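# Move the shorts from hanger to basket, rehang hanger

## Task

Remove the shorts from their hanger and set them down in the basket, lowering them rather than releasing them from above the rim (a drop of a third or more of the garment from above the rim can fail, even if a gripper still holds some of it); the whole garment must finish inside the basket, with any cloth hanging over the rim counting against the result. Put the hanger back on the rail, and leave every other hanger on the rail and the rack standing upright.

## Robot and tools

ROBOT AND FRAMES
Two arms, left_arm and right_arm, each carrying a two-finger parallel gripper with a wrist camera. The scene frame has its origin at table-top height, halfway between the two nominal bases; +z points up, +x out across the table, and left_arm sits on the +y side (arm names do not match image sides). Calibrated base positions: left_arm (-0.043, +0.232, 0) m, right_arm (-0.007, -0.284, 0) m, each yawed very slightly. A camera stand is fixed behind the arms.
Each arm reports its hand pose, velocities, targets and wrist-camera pose in its own base frame. Fixed cameras and the table use the scene frame. Motion offsets are taken along the axes of that arm's current Hand target. The fingers point along the gripper's +z and open and close along its y. end_effector_position is the point between the pads, just behind the tips.

execute_actions(actions, cameras)
actions is a list of actions; each action is a table of at most 15 rows, one row per 1/30 s step; if shorter, its final row repeats to fill 15 steps. Each row holds 14 numbers, all in [-1, 1], always for both arms: left_arm dx, dy, dz, rx, ry, rz, opening, then the same seven for right_arm. The six pose numbers are an offset, not a pose: they are measured from the Hand target the arm had when that action began, along that target's axes, and every row of the action refers to that same start. A new action starts from the new Hand target, so repeating an offset moves further. Scale: 1.0 equals 0.6 m for dx, dy, dz and 180 degrees for the rotation vector rx, ry, rz. Six zeros re-request the current Hand target. opening is absolute: +1 fully open (about 87 mm between pads), +0.5 about 69 mm, 0 about 43 mm, -0.5 about 18 mm, -1 closed. A 0 opening is a real command; to keep a gripper as is, resend its present value. Images are returned only for an empty actions list or when cameras names them (["all"], a list of names, or [] for none).

move(target, speed, blend, opening_speed, blocking, cameras)
target is one 14-number row laid out as above, or a list of up to 15 such rows; every row is an offset from the same starting Hand targets, not from the previous row. Each gripper follows a straight path with no obstacle avoidance; all paths finish together, taking at least 0.5 s and being cut off after 10 s. speed: top path speed in m/s, 0.002 to 2.9, default 0.25 (rotation up to twice that in rad/s); one number or one per target. blend: corner rounding in metres for lists, one value or one per target; 0 stops at each point. opening_speed: rate of opening change per second on the -1..+1 scale, at least 0.2. blocking=false returns after about 0.5 s while the move continues. The result adds a move: line saying how it ended (done, off_target, moving, held, fault) and which limits applied (paced = pose clipped, held = steps withheld). Faster moves lag and stray more and strike harder. Route around an arm's own base, not near it, or its shoulder posture may flip.

wait(seconds): 0 to 10 s, arms keep their last command; returns early if a running move ends. stop(): brakes a running move. zoom_image(camera, region): region [x0, y0, x1, y1] in pixels of that camera's newest image, at most 504 by 504. read_manual(section): licence texts only, no motion. finished_scene(scene): ends the current scene (give its number); call nothing after it in that reply.

Cameras: cam_head_left, cam_head_right, cam_high, cam_low (each 504x504), cam_left_wrist, cam_right_wrist (each 896x504).

READING RESULTS
Hand target is the last commanded pose after clipping; the next offsets start from it. The gripper often rests short of it; waiting does not help, but the next command (even zeros) re-asks, and a remaining gap can be sent as an extra offset. Orientation commands are limited each step to 40 degrees from the measured orientation. Friction and weight make grippers sag, tilt, or fall short, especially at long reach; small moves may go nowhere or sideways, so check position and tilt after each move. Tool commands shows current gripper commands. grip_measured uses the command scale; in Joint positions the gripper reads 0 closed to 1 open. Joint velocities may say within noise. Joint torques include arm weight, are positive toward increasing joint angle, and joints 1 to 3 wrap at ±28 N m. A blocked arm keeps pushing until commanded back past the gripper.

GRIPPING
Note grip_measured when the pads touch, then command about 0.04 below it for full force (less for a lighter hold). Pads exert roughly 20 N each; very thin cloth gets less force. Close gently; fast closing can overshoot.

HEAT
Holding loads, staying stretched out, or pushing at unreachable poses heats motors. At 75 °C a MOTOR HOT line appears; at 90 °C an OVER-TEMPERATURE FAULT folds that arm away for the rest of the scene; at 100 °C it goes limp.

AVOID
Releasing the shorts from above the basket rim, letting anything fall off the table, knocking other hangers off the rail or tipping the rack, hard strikes or presses on the rack, table or other fixed items, any contact between the two arms or grippers (never close one gripper on the other's fingers), letting go of moving items, and arm stops or faults. Loose objects may occasionally be nudged by outside disturbances.

Each tool is called after "Call:" in YAML: its name, and indented under it one key for each argument.

## Session

Call:
execute_actions:
  actions: []

Nothing of this call was run. Scene 2 begins with your next reply.

Call:
execute_actions:
  actions: []

Call:
zoom_image:
  camera: "cam_head_left"
  region: [200, 0, 504, 304]

Call:
zoom_image:
  camera: "cam_head_right"
  region: [200, 0, 504, 304]

Scene clock: 0.00 s.
left_arm: end_effector_position=(+0.1464, +0.0000, +0.0785) grip_measured=+1.000 end_effector_quat_wxyz=(+0.383, +0.000, +0.924, +0.000) | right_arm: end_effector_position=(+0.1464, +0.0000, +0.0785) grip_measured=+0.969 end_effector_quat_wxyz=(+0.383, +0.000, +0.924, +0.000)
Joint positions: left_arm=[0 0.283 0.438 -0.94 0 0 1] | right_arm=[0 0.283 0.438 -0.94 0 0 0.984]
Joint velocities: within noise
Joint torques (N m): no reading
Heat: left arm: 38 °C; right arm: 39 °C.
Hand target: left_arm +0.1459, +0.0000, +0.0798; +0.382, +0.000, +0.924, +0.000 | right_arm +0.1468, +0.0000, +0.0807; +0.385, +0.000, +0.923, +0.000
Tool commands: left_gripper/opening=+1.0 right_gripper/opening=+1.0

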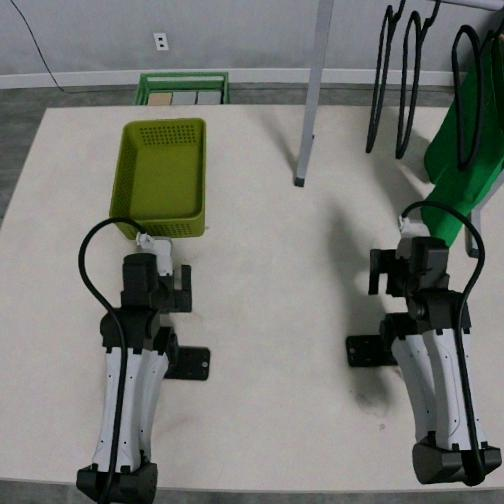

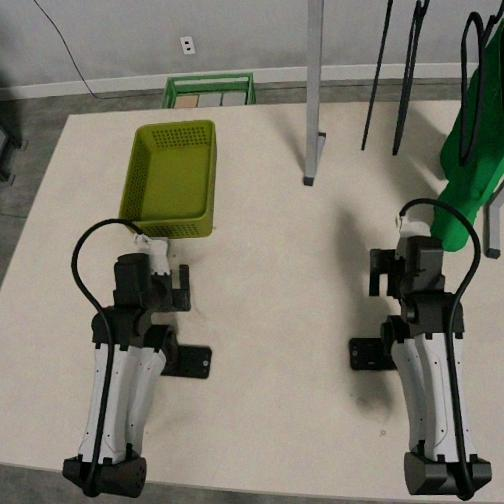

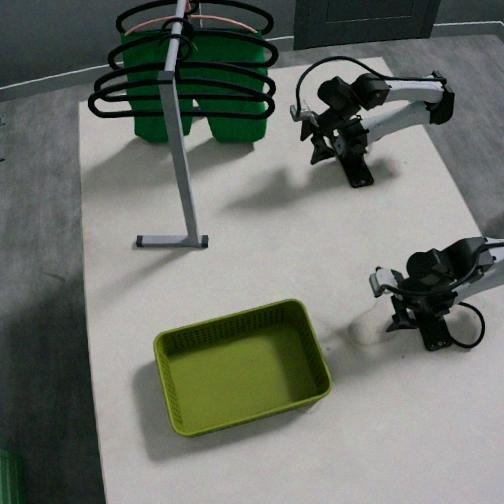

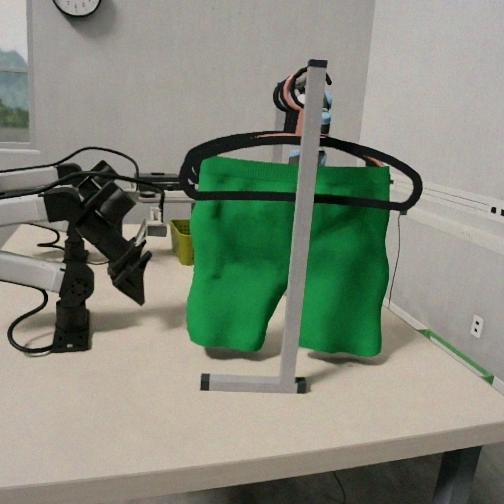

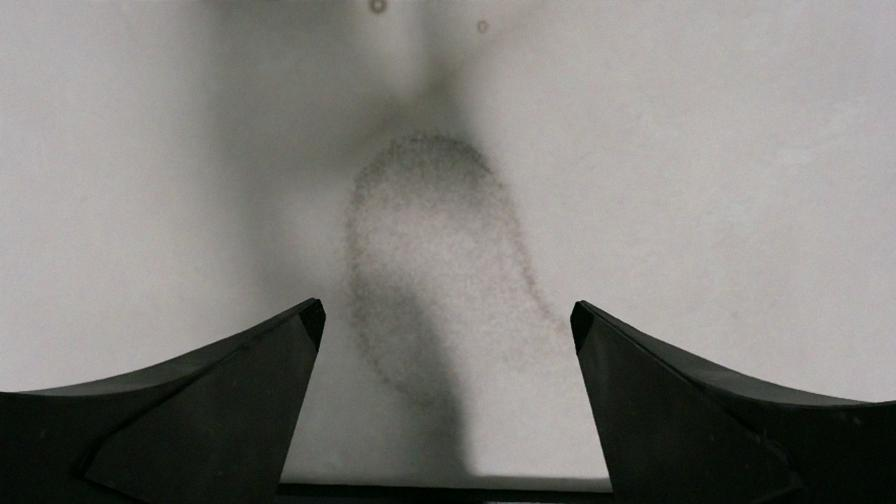

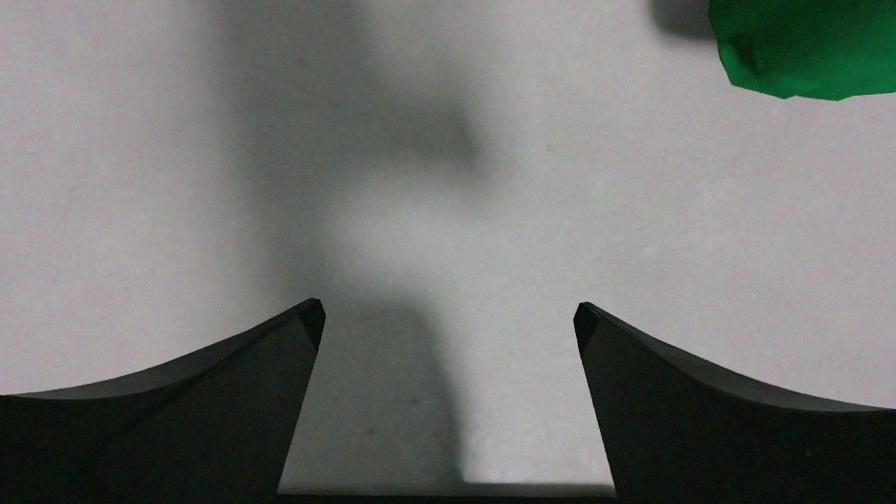

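Scaled by 1.658 from the camera's 504x504 image, which has a finer 720x720 frame.

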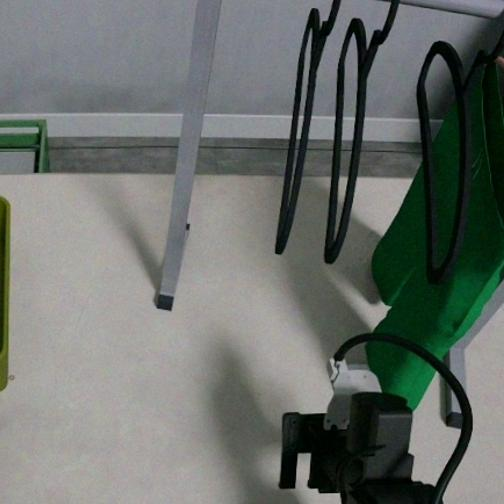

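Scaled by 1.658 from the camera's 504x504 image, which has a finer 720x720 frame.

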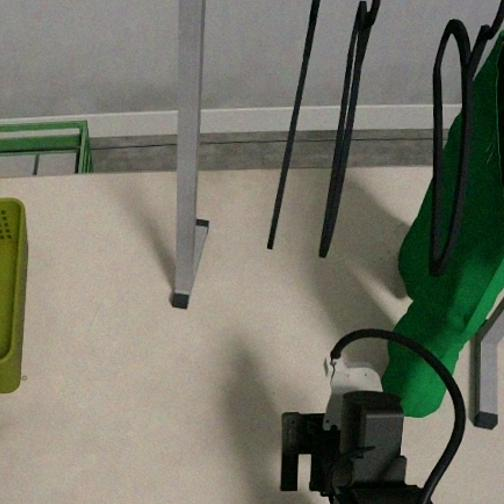

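Call:
move:
  target:
    - [0,0,0,0,0,0,1,-0.297,0,-0.36,0,-0.25,0,0]
    - [0,0,0,0,0,0,1,-0.46,0,-0.528,0.1894,-0.2415,0.0785,0]
    - [0,0,0,0,0,0,1,-0.368,-0.167,-0.337,0.0948,-0.248,0.0393,0]
  speed: 0.35
  blend: [0.04,0.03,0]
  cameras: ["cam_right_wrist","cam_low"]

Scene clock: 18.27 s.
left_arm: end_effector_position=(+0.1464, +0.0000, +0.0785) grip_measured=+1.000 end_effector_quat_wxyz=(+0.383, +0.000, +0.924, +0.000) | right_arm: end_effector_position=(+0.1568, -0.1042, +0.3800) grip_measured=+0.000 end_effector_quat_wxyz=(+0.697, +0.120, +0.697, -0.114)
Joint positions: left_arm=[0 0.283 0.438 -0.94 0 0 1] | right_arm=[-1.763 0.533 1.06 -0.537 -1.432 -0.001 0.5]
Joint torques (N m): left_arm=[0.13 2.22 7.32 1.5 -0.1 -0.03] | right_arm=[0.88 1.89 4.74 1.56 -0.09 0.19]
Heat: left arm: 42 °C; right arm: 41 °C.
Hand target: left_arm +0.1459, +0.0000, +0.0798; +0.382, +0.000, +0.924, +0.000 | right_arm +0.1585, -0.1002, +0.3799; +0.700, +0.111, +0.697, -0.110
Off the commanded pose: left_arm 0.001 m, 0 deg | right_arm 0.004 m, 1 deg.
move: done
Images, in order (width x height): cam_low 504x504, cam_right_wrist 896x504.

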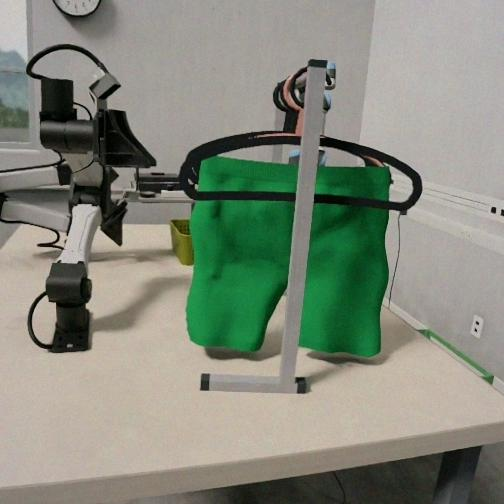

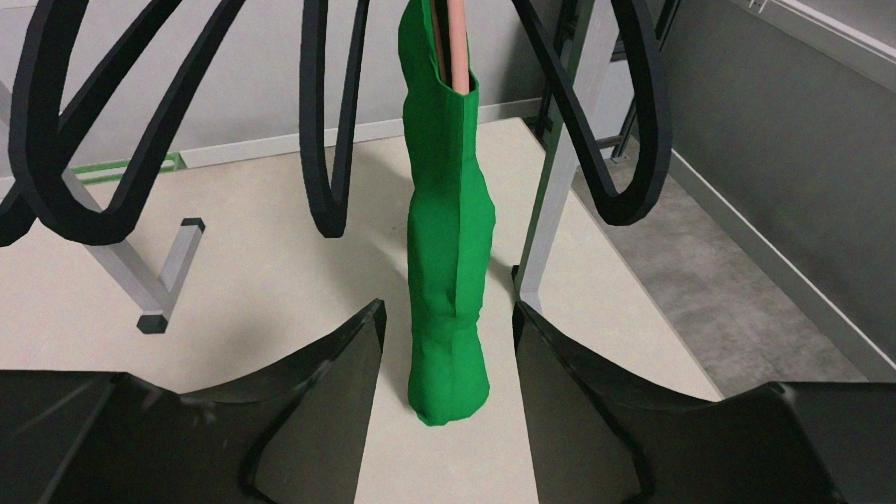

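Call:
move:
  target:
    - [0,0,0,0,0,0,1,0.1215,-0.022,0.03,0,0,0,0]
    - [0,0,0,0,0,0,1,0.1215,-0.022,0.19,0,0,0,0]
    - [0,0,0,0,0,0,1,0.1215,-0.022,0.19,0,0,0,-1]
    - [0,0,0,0,0,0,1,0.2215,-0.022,0.15,0,0,0,-1]
  speed: [0.25,0.2,0.2,0.12]
  blend: [0.02,0,0,0]
  cameras: ["cam_right_wrist","cam_low"]

Scene clock: 35.60 s.
left_arm: end_effector_position=(+0.1464, +0.0000, +0.0785) grip_measured=+1.000 end_effector_quat_wxyz=(+0.383, +0.000, +0.924, +0.000) | right_arm: end_effector_position=(+0.2411, -0.1413, +0.2459) grip_measured=-1.000 end_effector_quat_wxyz=(+0.695, +0.114, +0.701, -0.111)
Joint positions: left_arm=[0 0.283 0.438 -0.94 0 0 1] | right_arm=[-0.858 0.527 0.46 0.058 -0.538 -0.001 0]
Joint torques (N m): left_arm=[0.12 2.21 7.35 1.51 -0.1 -0.02] | right_arm=[-0.43 0.27 7.02 2 -0.11 0.15]
Heat: left arm: 43 °C; right arm: 42 °C.
Hand target: left_arm +0.1459, +0.0000, +0.0798; +0.382, +0.000, +0.924, +0.000 | right_arm +0.2407, -0.1406, +0.2473; +0.700, +0.111, +0.697, -0.110
Off the commanded pose: left_arm 0.001 m, 0 deg | right_arm 0.002 m, 1 deg.
move: done
Images, in order (width x height): cam_low 504x504, cam_right_wrist 896x504.

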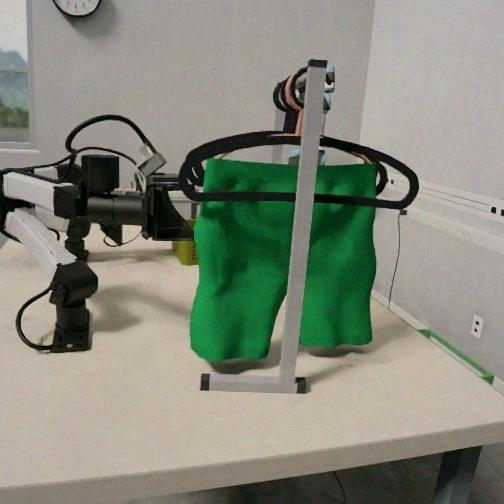

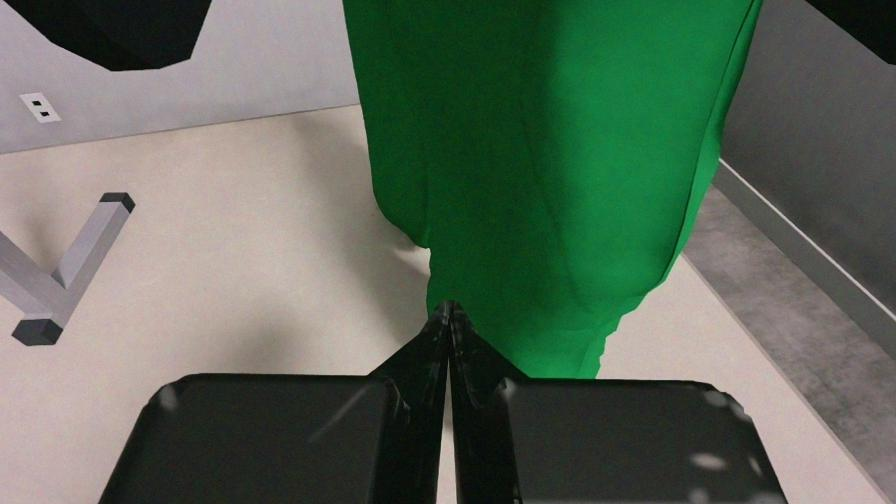

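Call:
move:
  target:
    - [0,0,0,0,0,0,1,0,0,-0.15,0,0,0,-1]
    - [0,0,0,0,0,0,1,-0.22,0,-0.15,0,0,0,0]
  speed: 0.25
  blend: [0.02,0]
  cameras: ["cam_right_wrist","cam_low"]

Scene clock: 42.20 s.
left_arm: end_effector_position=(+0.1464, +0.0000, +0.0785) grip_measured=+1.000 end_effector_quat_wxyz=(+0.383, +0.000, +0.924, +0.000) | right_arm: end_effector_position=(+0.1533, -0.1140, +0.3764) grip_measured=+0.000 end_effector_quat_wxyz=(+0.702, +0.114, +0.693, -0.120)
Joint positions: left_arm=[0 0.283 0.438 -0.94 0 0 1] | right_arm=[-1.799 0.52 0.976 -0.331 -1.466 0.119 0.5]
Joint torques (N m): left_arm=[0.14 2.21 7.32 1.5 -0.1 -0.02] | right_arm=[0.95 4 7.47 1.16 0 0.03]
Heat: left arm: 43 °C; right arm: 42 °C.
Hand target: left_arm +0.1459, +0.0000, +0.0798; +0.382, +0.000, +0.924, +0.000 | right_arm +0.1545, -0.1128, +0.3789; +0.700, +0.111, +0.697, -0.110
Off the commanded pose: left_arm 0.001 m, 0 deg | right_arm 0.003 m, 1 deg.
move: done
Images, in order (width x height): cam_low 504x504, cam_right_wrist 896x504.

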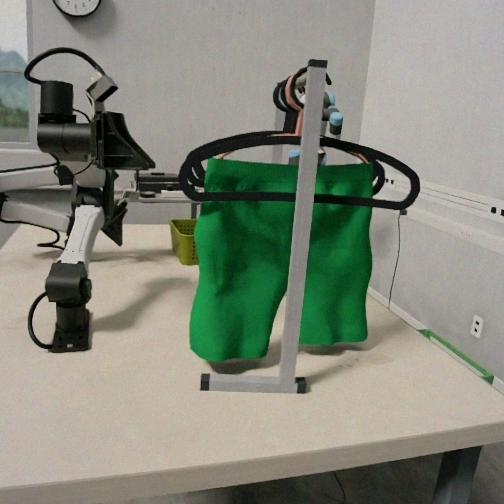

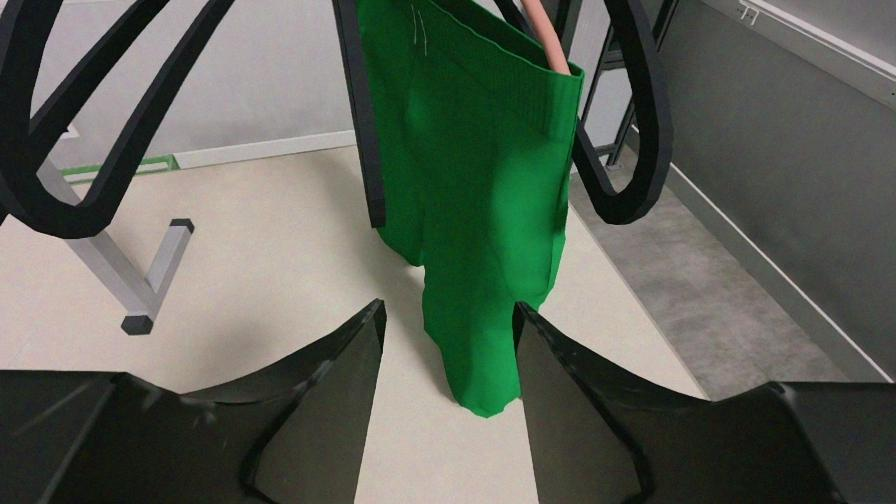

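Call:
move:
  target: [0,0,0,0,0,0,1,0.232,-0.13,0.017,-0.0693,-0.2213,0.0252,0.1]
  speed: 0.25
  cameras: ["cam_right_wrist","cam_low","cam_head_left"]

Scene clock: 64.33 s.
left_arm: end_effector_position=(+0.1464, +0.0000, +0.0785) grip_measured=+1.000 end_effector_quat_wxyz=(+0.383, +0.000, +0.924, +0.000) | right_arm: end_effector_position=(+0.1405, -0.1908, +0.2409) grip_measured=+0.100 end_effector_quat_wxyz=(+0.803, +0.203, +0.538, -0.154)
Joint positions: left_arm=[0 0.283 0.438 -0.94 0 0 1] | right_arm=[-1.723 0.8 0.004 1.545 -1.051 0.849 0.55]
Joint torques (N m): left_arm=[0.14 2.21 7.34 1.5 -0.1 -0.03] | right_arm=[0.87 1.36 5.45 1.12 0.52 0.2]
Heat: left arm: 44 °C; right arm: 41 °C.
Hand target: left_arm +0.1459, +0.0000, +0.0798; +0.382, +0.000, +0.924, +0.000 | right_arm +0.1407, -0.1901, +0.2397; +0.907, +0.018, +0.420, -0.040
Off the commanded pose: left_arm 0.001 m, 0 deg | right_arm 0.001 m, 31 deg.
joint sent to its limit (right arm) — joint 3 (elbow), lower limit, where the elbow is as bent as it goes; joint 4 (wrist pitch), upper limit. The joint targets are off in orientation, not in position.
move: off_target (right_arm); limits=paced
Images, in order (width x height): cam_head_left 504x504, cam_low 504x504, cam_right_wrist 896x504.

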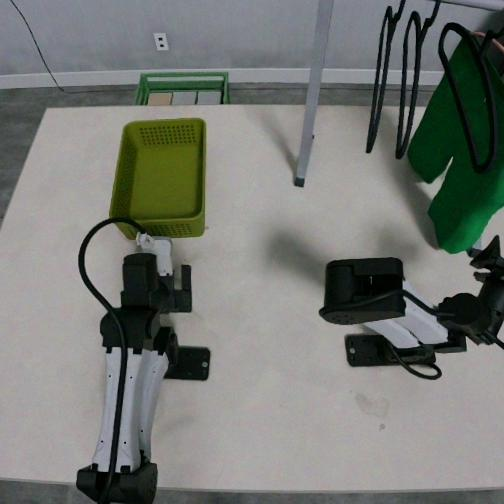

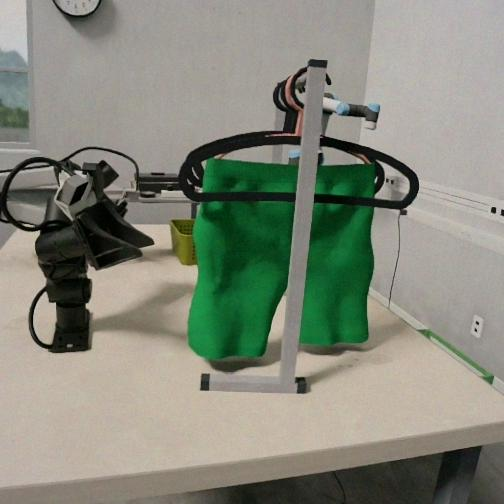

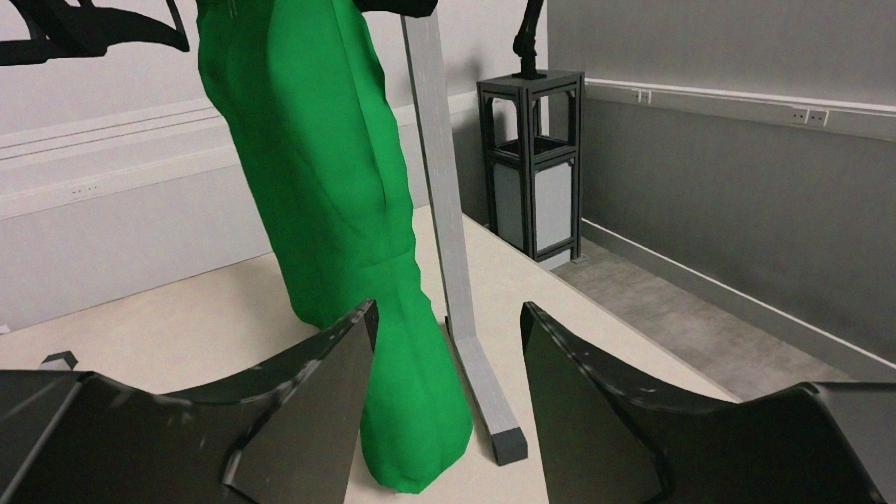

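Call:
move:
  target: [0,0,0,0,0,0,1,0.0527,-0.0337,0.2253,0,0,0,0.1]
  speed: 0.15
  cameras: ["cam_right_wrist","cam_low"]

Scene clock: 80.27 s.
left_arm: end_effector_position=(+0.1464, +0.0000, +0.0785) grip_measured=+1.000 end_effector_quat_wxyz=(+0.383, +0.000, +0.924, +0.000) | right_arm: end_effector_position=(+0.2602, -0.2188, +0.2960) grip_measured=+0.100 end_effector_quat_wxyz=(+0.848, +0.096, +0.517, -0.067)
Joint positions: left_arm=[0 0.283 0.438 -0.94 0 0 1] | right_arm=[-1.104 1.268 0.364 1.549 -0.73 0.569 0.55]
Joint torques (N m): left_arm=[0.14 2.24 7.34 1.5 -0.1 -0.03] | right_arm=[0.81 -1.65 8.01 1.34 0.35 0.01]
Heat: left arm: 45 °C; right arm: 41 °C.
Hand target: left_arm +0.1459, +0.0000, +0.0798; +0.382, +0.000, +0.924, +0.000 | right_arm +0.2621, -0.2210, +0.3030; +0.907, +0.018, +0.420, -0.039
Off the commanded pose: left_arm 0.001 m, 0 deg | right_arm 0.008 m, 16 deg.
joint sent to its limit (right arm) — joint 4 (wrist pitch), upper limit. The joint targets are off in orientation, not in position.
move: off_target (right_arm)
Images, in order (width x height): cam_low 504x504, cam_right_wrist 896x504.

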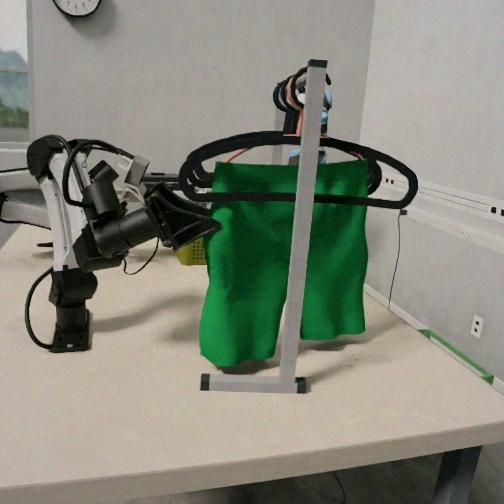

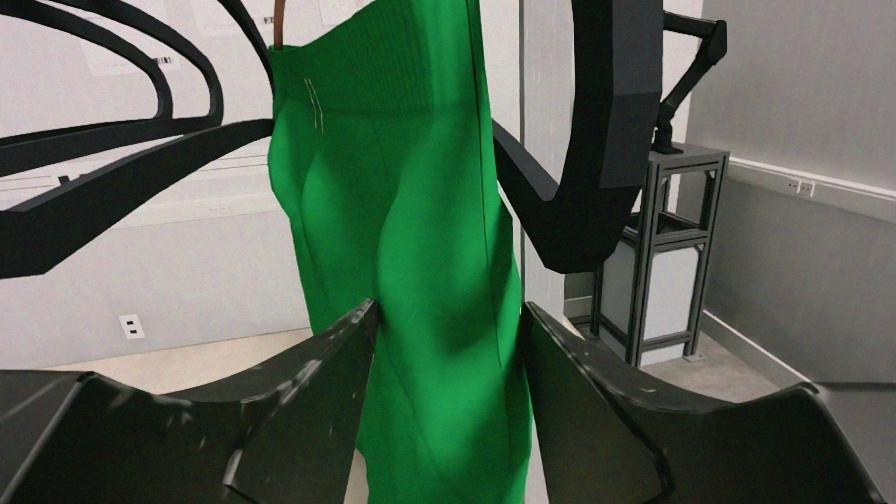

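Call:
move:
  target: [0,0,0,0,0,0,1,0,0,0.02,0,0,0,-1]
  speed: 0.1
  cameras: ["cam_right_wrist","cam_low"]

Scene clock: 89.27 s.
left_arm: end_effector_position=(+0.1464, +0.0000, +0.0785) grip_measured=+1.000 end_effector_quat_wxyz=(+0.383, +0.000, +0.924, +0.000) | right_arm: end_effector_position=(+0.2689, -0.2197, +0.3026) grip_measured=-0.948 end_effector_quat_wxyz=(+0.852, +0.088, +0.512, -0.063)
Joint positions: left_arm=[0 0.283 0.438 -0.94 0 0 1] | right_arm=[-1.074 1.293 0.397 1.551 -0.715 0.562 0.026]
Joint torques (N m): left_arm=[0.14 2.21 7.32 1.5 -0.1 -0.03] | right_arm=[0.99 -1.94 8.27 1.31 0.38 0.02]
Heat: left arm: 45 °C; right arm: 42 °C.
Hand target: left_arm +0.1459, +0.0000, +0.0798; +0.382, +0.000, +0.924, +0.000 | right_arm +0.2712, -0.2219, +0.3108; +0.907, +0.019, +0.420, -0.040
Off the commanded pose: left_arm 0.001 m, 0 deg | right_arm 0.009 m, 15 deg.
joint sent to its limit (right arm) — joint 4 (wrist pitch), upper limit. The joint targets are off in orientation, not in position.
move: off_target (right_arm)
Images, in order (width x height): cam_low 504x504, cam_right_wrist 896x504.

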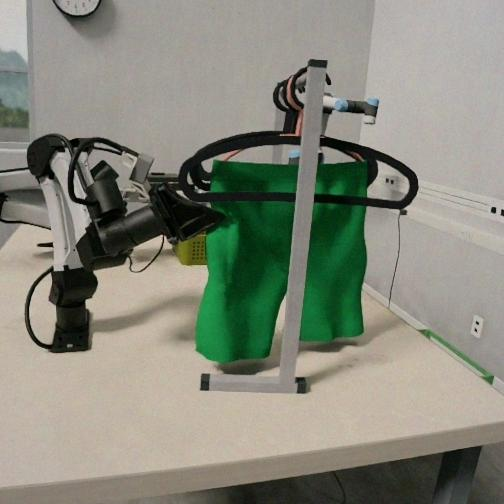

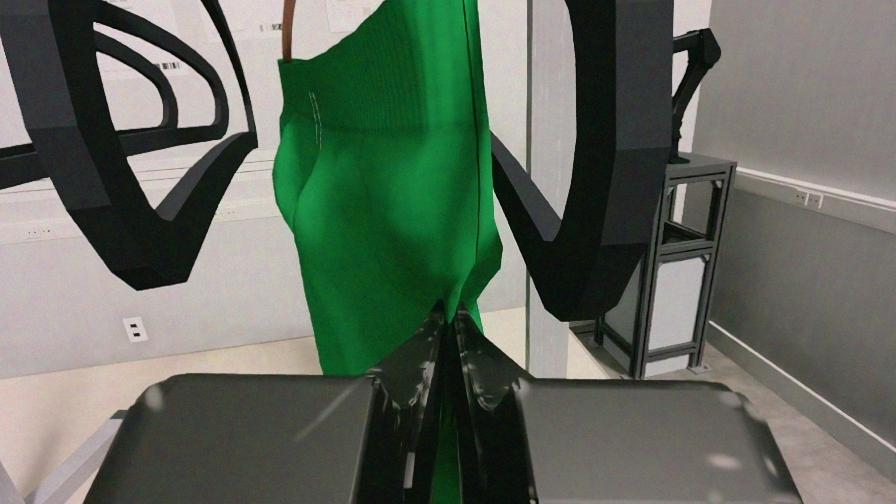

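Call:
move:
  target: [0,0,0,0,0,0,1,0.076,0.0234,-0.14,0,0.12,0,-1]
  speed: 0.12
  cameras: ["cam_right_wrist","cam_low","cam_head_left"]

Scene clock: 98.57 s.
left_arm: end_effector_position=(+0.1464, +0.0000, +0.0785) grip_measured=+1.000 end_effector_quat_wxyz=(+0.383, +0.000, +0.924, +0.000) | right_arm: end_effector_position=(+0.2396, -0.2028, +0.2250) grip_measured=-0.948 end_effector_quat_wxyz=(+0.787, +0.044, +0.613, -0.047)
Joint positions: left_arm=[0 0.283 0.438 -0.94 0 0 1] | right_arm=[-1.244 1.304 0.258 1.561 -1.055 0.47 0.026]
Joint torques (N m): left_arm=[0.13 2.21 7.31 1.5 -0.1 -0.03] | right_arm=[-0.53 -1.74 5.33 1.25 0.25 0.03]
Heat: left arm: 45 °C; right arm: 42 °C.
Hand target: left_arm +0.1459, +0.0000, +0.0798; +0.382, +0.000, +0.924, +0.000 | right_arm +0.2380, -0.2048, +0.2216; +0.812, +0.026, +0.582, -0.035
Off the commanded pose: left_arm 0.001 m, 0 deg | right_arm 0.004 m, 5 deg.
joint read past its limit (right arm) — joint 4 (wrist pitch), upper limit.
joint sent to its limit (right arm) — joint 4 (wrist pitch), upper limit. The joint targets are off in orientation, not in position.
move: off_target (right_arm)
Images, in order (width x height): cam_head_left 504x504, cam_low 504x504, cam_right_wrist 896x504.

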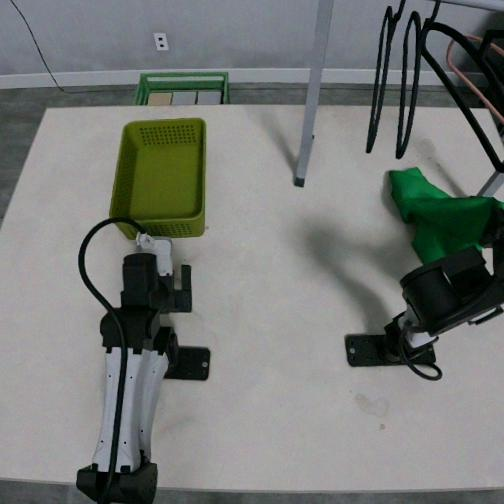

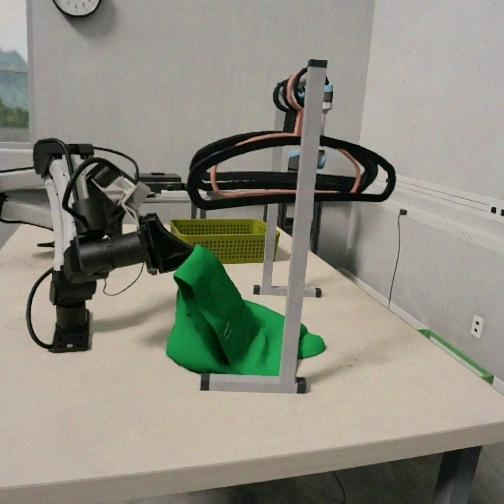

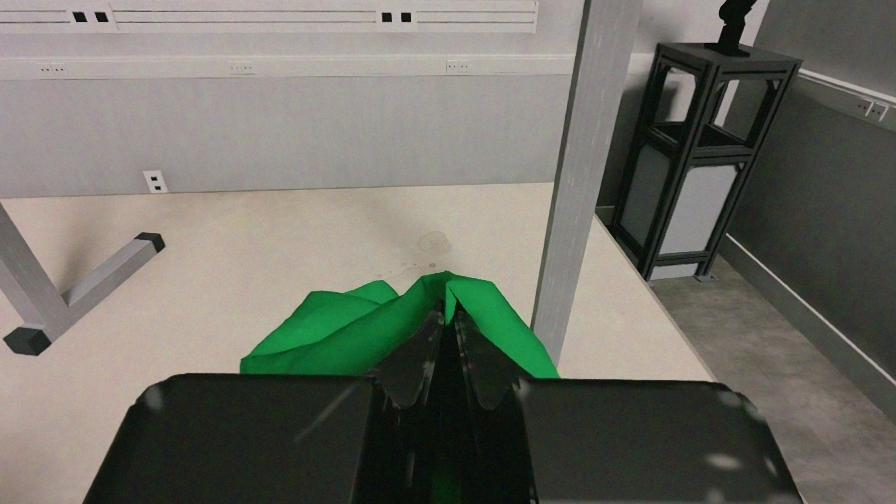

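Call:
move:
  target:
    - [0,0,0,0,0,0,1,-0.027,0.252,-0.081,-0.06,0.05,0,-1]
    - [-0.323,0,-0.313,0,-0.25,0,0,-0.346,0.501,0.004,-0.13,0.104,0,-1]
  speed: 0.25
  blend: [0.05,0]
  cameras: ["all"]

Scene clock: 113.60 s.
left_arm: end_effector_position=(+0.1493, +0.0000, +0.3427) grip_measured=+0.000 end_effector_quat_wxyz=(+0.704, +0.000, +0.711, +0.000) | right_arm: end_effector_position=(+0.1978, +0.0993, +0.4022) grip_measured=-0.948 end_effector_quat_wxyz=(+0.678, -0.148, +0.715, +0.079)
Joint positions: left_arm=[0 0.235 0.992 -0.767 0 0 0.5] | right_arm=[0.974 0.67 1.25 -0.665 0.652 -0.037 0.026]
Joint torques (N m): left_arm=[0.17 5.46 6.38 1.93 -0.1 -0.03] | right_arm=[0.68 2.54 7.42 2.3 0.2 0.02]
Heat: left arm: 45 °C; right arm: 42 °C.
Hand target: left_arm +0.1504, +0.0000, +0.3495; +0.707, +0.000, +0.707, +0.000 | right_arm +0.2002, +0.1002, +0.4191; +0.695, -0.134, +0.701, +0.088
Off the commanded pose: left_arm 0.007 m, 1 deg | right_arm 0.017 m, 3 deg.
shoulder posture changed (left arm): the wrist came as close to joint 1's axis as it can, and the arm is now in the other of its two shoulder postures.
move: off_target (right_arm)

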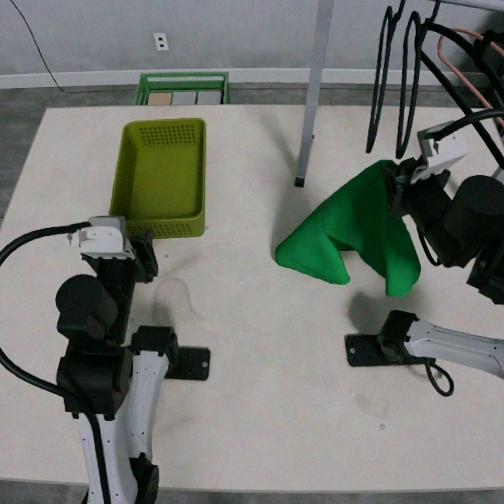

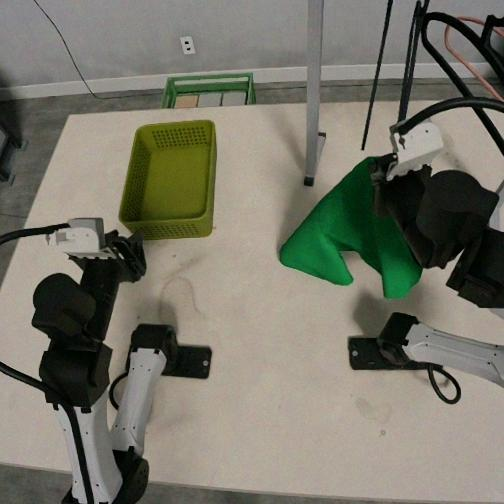

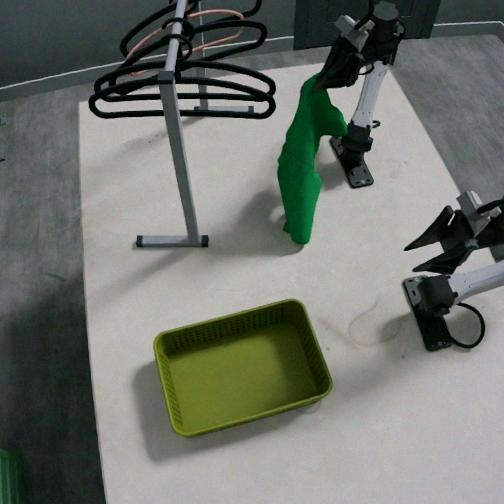

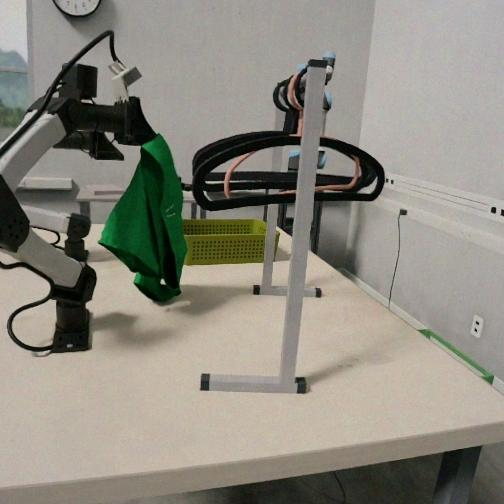

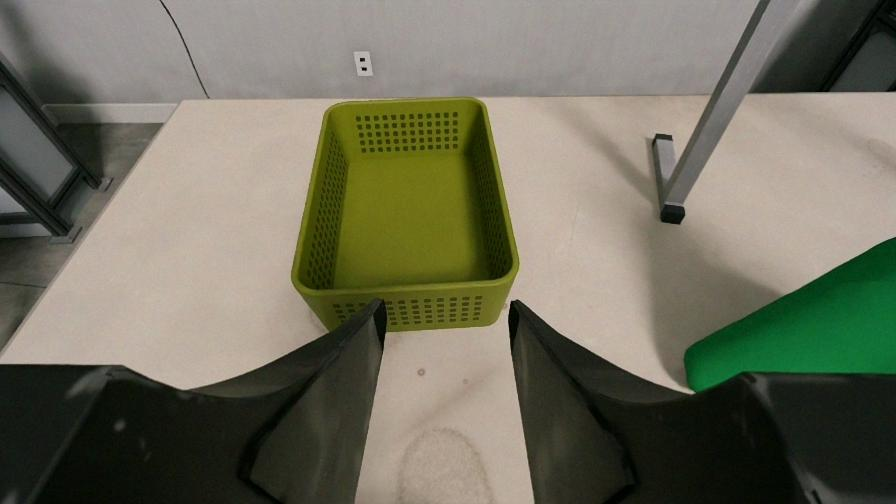

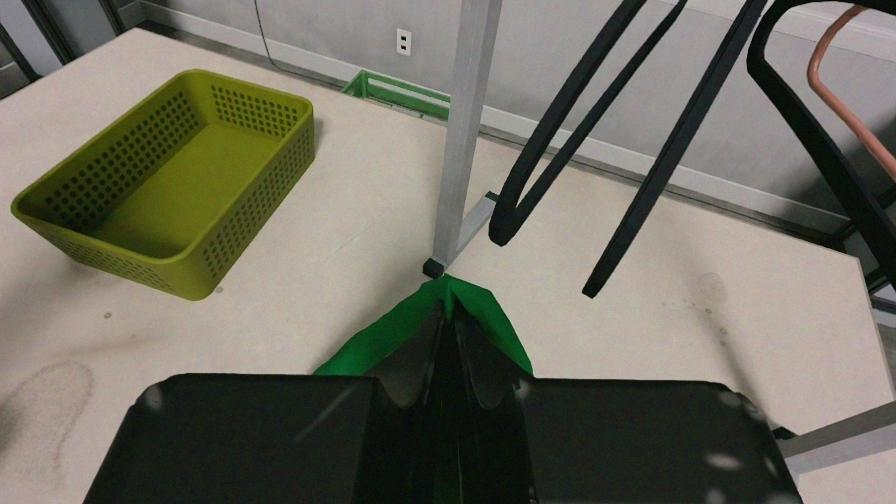

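Call:
move:
  target: [0.249,-0.267,0.108,0.333,0,0,1,0,0,0,0,0,0,-1]
  speed: 0.3
  cameras: ["cam_left_wrist","cam_high","cam_head_left"]

Scene clock: 129.43 s.
left_arm: end_effector_position=(+0.2186, -0.1575, +0.2079) grip_measured=+1.000 end_effector_quat_wxyz=(+0.623, +0.354, +0.609, -0.340) | right_arm: end_effector_position=(+0.1978, +0.0993, +0.4022) grip_measured=-0.948 end_effector_quat_wxyz=(+0.678, -0.148, +0.715, +0.079)
Joint positions: left_arm=[-0.061 0.592 0.297 0.309 0.965 0.015 1] | right_arm=[0.974 0.67 1.25 -0.665 0.652 -0.037 0.026]
Joint torques (N m): left_arm=[-0.27 1.01 5.81 1.64 0.05 -0.18] | right_arm=[0.69 2.52 7.41 2.29 0.2 0.02]
Heat: left arm: 46 °C; right arm: 44 °C.
Hand target: left_arm +0.2151, -0.1602, +0.2001; +0.612, +0.353, +0.613, -0.353 | right_arm +0.2001, +0.1002, +0.4191; +0.695, -0.134, +0.701, +0.088
Off the commanded pose: left_arm 0.009 m, 2 deg | right_arm 0.017 m, 3 deg.
shoulder posture changed (left arm): the wrist came as close to joint 1's axis as it can, and the arm is now in the other of its two shoulder postures.
move: off_target (right_arm)
Images, in order (width x height): cam_head_left 504x504, cam_high 504x504, cam_left_wrist 896x504.

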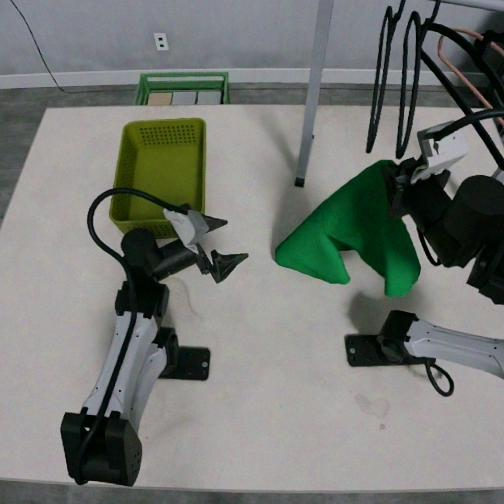

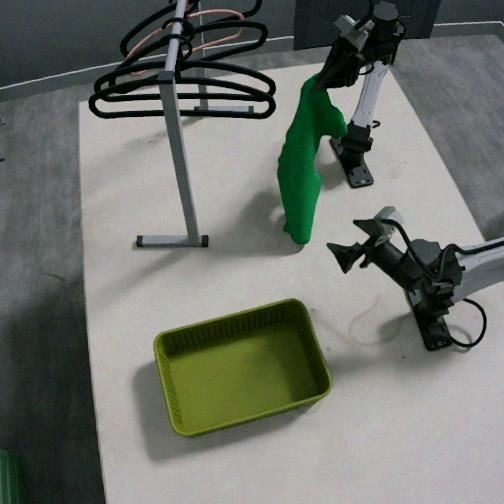

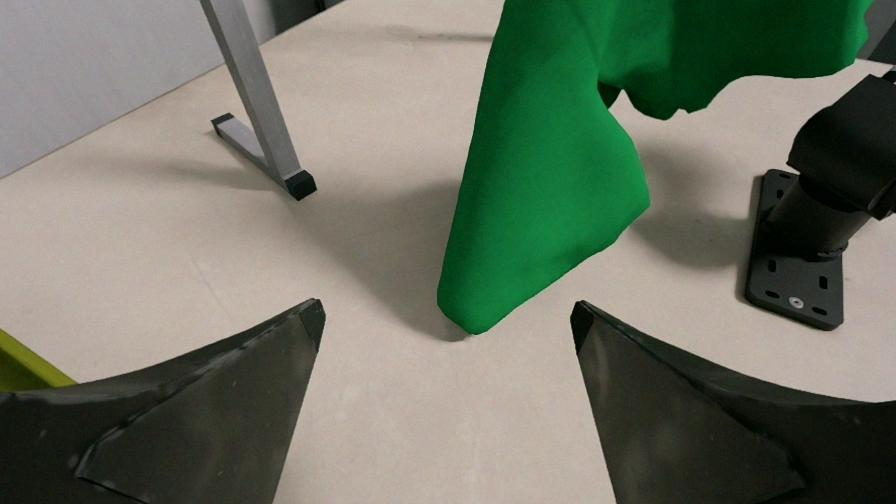

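Call:
move:
  target:
    - [0.2,-0.018,0.09,0,0.139,0,1,0,0,0,0,0,0,-1]
    - [0.238,-0.018,0.1975,0,0.139,0,1,0,0,0,0,0,0,-1]
    - [0.238,-0.018,0.1975,0,0.139,0,-1,0,0,0,0,0,0,-1]
  speed: 0.2
  blend: [0.02,0,0]
  cameras: ["cam_left_wrist","cam_high","cam_head_left"]

Scene clock: 144.53 s.
left_arm: end_effector_position=(+0.2571, -0.2627, +0.0505) grip_measured=-0.994 end_effector_quat_wxyz=(+0.456, +0.428, +0.732, -0.270) | right_arm: end_effector_position=(+0.1979, +0.0991, +0.4023) grip_measured=-0.948 end_effector_quat_wxyz=(+0.678, -0.148, +0.715, +0.078)
Joint positions: left_arm=[-0.639 1.457 0.445 0.52 0.379 0.191 0.003] | right_arm=[0.974 0.67 1.25 -0.665 0.653 -0.038 0.026]
Joint torques (N m): left_arm=[-0.29 -3.74 8.27 1.81 -0.15 -0.17] | right_arm=[0.68 2.52 7.43 2.3 0.18 0.02]
Heat: left arm: 45 °C; right arm: 46 °C.
Hand target: left_arm +0.2650, -0.2681, +0.0572; +0.465, +0.421, +0.731, -0.268 | right_arm +0.2002, +0.1002, +0.4191; +0.695, -0.133, +0.701, +0.087
Off the commanded pose: left_arm 0.012 m, 1 deg | right_arm 0.017 m, 3 deg.
move: off_target (left_arm, right_arm); target 3's new opening was sent with left_arm's hand 0.012 m and 1 deg from that target
Images, in order (width x height): cam_head_left 504x504, cam_high 504x504, cam_left_wrist 896x504.

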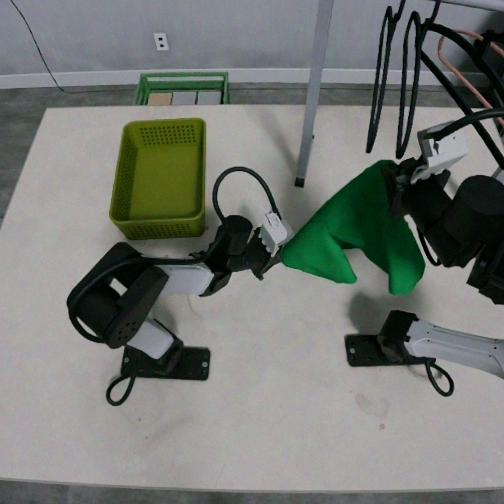

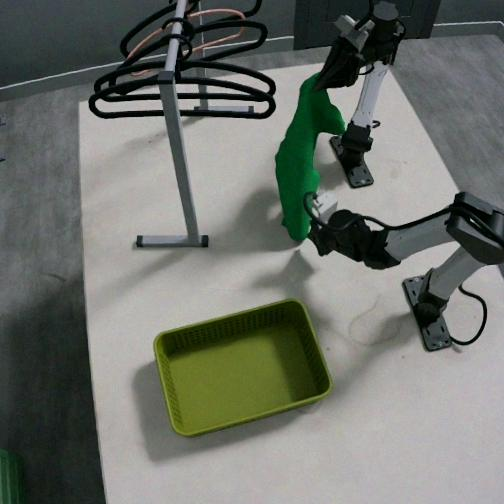

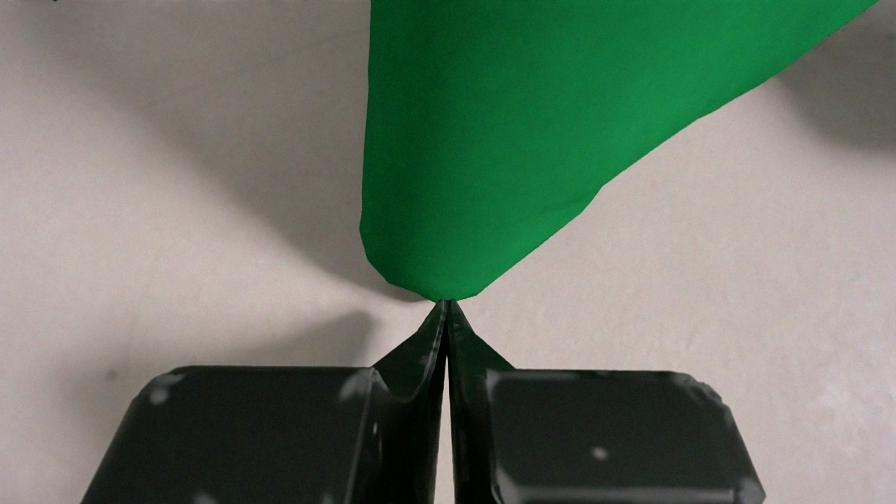

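Call:
move:
  target:
    - [0,0,0,0,0,0,0.9,0,0,0,0,0,0,-1]
    - [-0.05,0,0.068,0,0,0,0.9,0,0,0,0,0,0,-1]
    - [-0.05,0,0.068,0,0,0,-1,0,0,0,0,0,0,-1]
  speed: 0.12
  cameras: ["cam_left_wrist","cam_high"]

Scene clock: 151.80 s.
left_arm: end_effector_position=(+0.2856, -0.3079, +0.0661) grip_measured=-0.842 end_effector_quat_wxyz=(+0.467, +0.428, +0.725, -0.271) | right_arm: end_effector_position=(+0.1979, +0.0991, +0.4023) grip_measured=-0.948 end_effector_quat_wxyz=(+0.678, -0.148, +0.715, +0.078)
Joint positions: left_arm=[-0.706 1.604 0.637 0.513 0.32 0.159 0.079] | right_arm=[0.974 0.67 1.25 -0.665 0.653 -0.038 0.026]
Joint torques (N m): left_arm=[-0.31 -5.15 8.38 1.6 -0.18 -0.17] | right_arm=[0.68 2.51 7.41 2.29 0.18 0.02]
Heat: left arm: 46 °C; right arm: 46 °C.
Hand target: left_arm +0.2898, -0.3111, +0.0671; +0.465, +0.421, +0.731, -0.268 | right_arm +0.2002, +0.1002, +0.4191; +0.695, -0.133, +0.701, +0.087
Off the commanded pose: left_arm 0.005 m, 1 deg | right_arm 0.017 m, 3 deg.
move: off_target (right_arm)
Images, in order (width x height): cam_high 504x504, cam_left_wrist 896x504.

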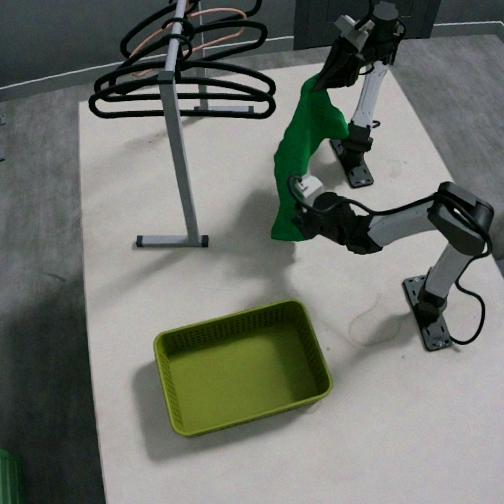

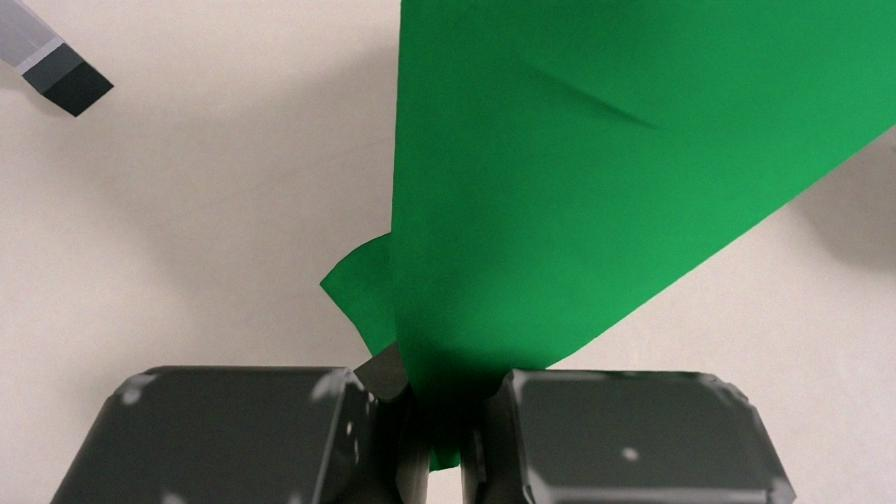

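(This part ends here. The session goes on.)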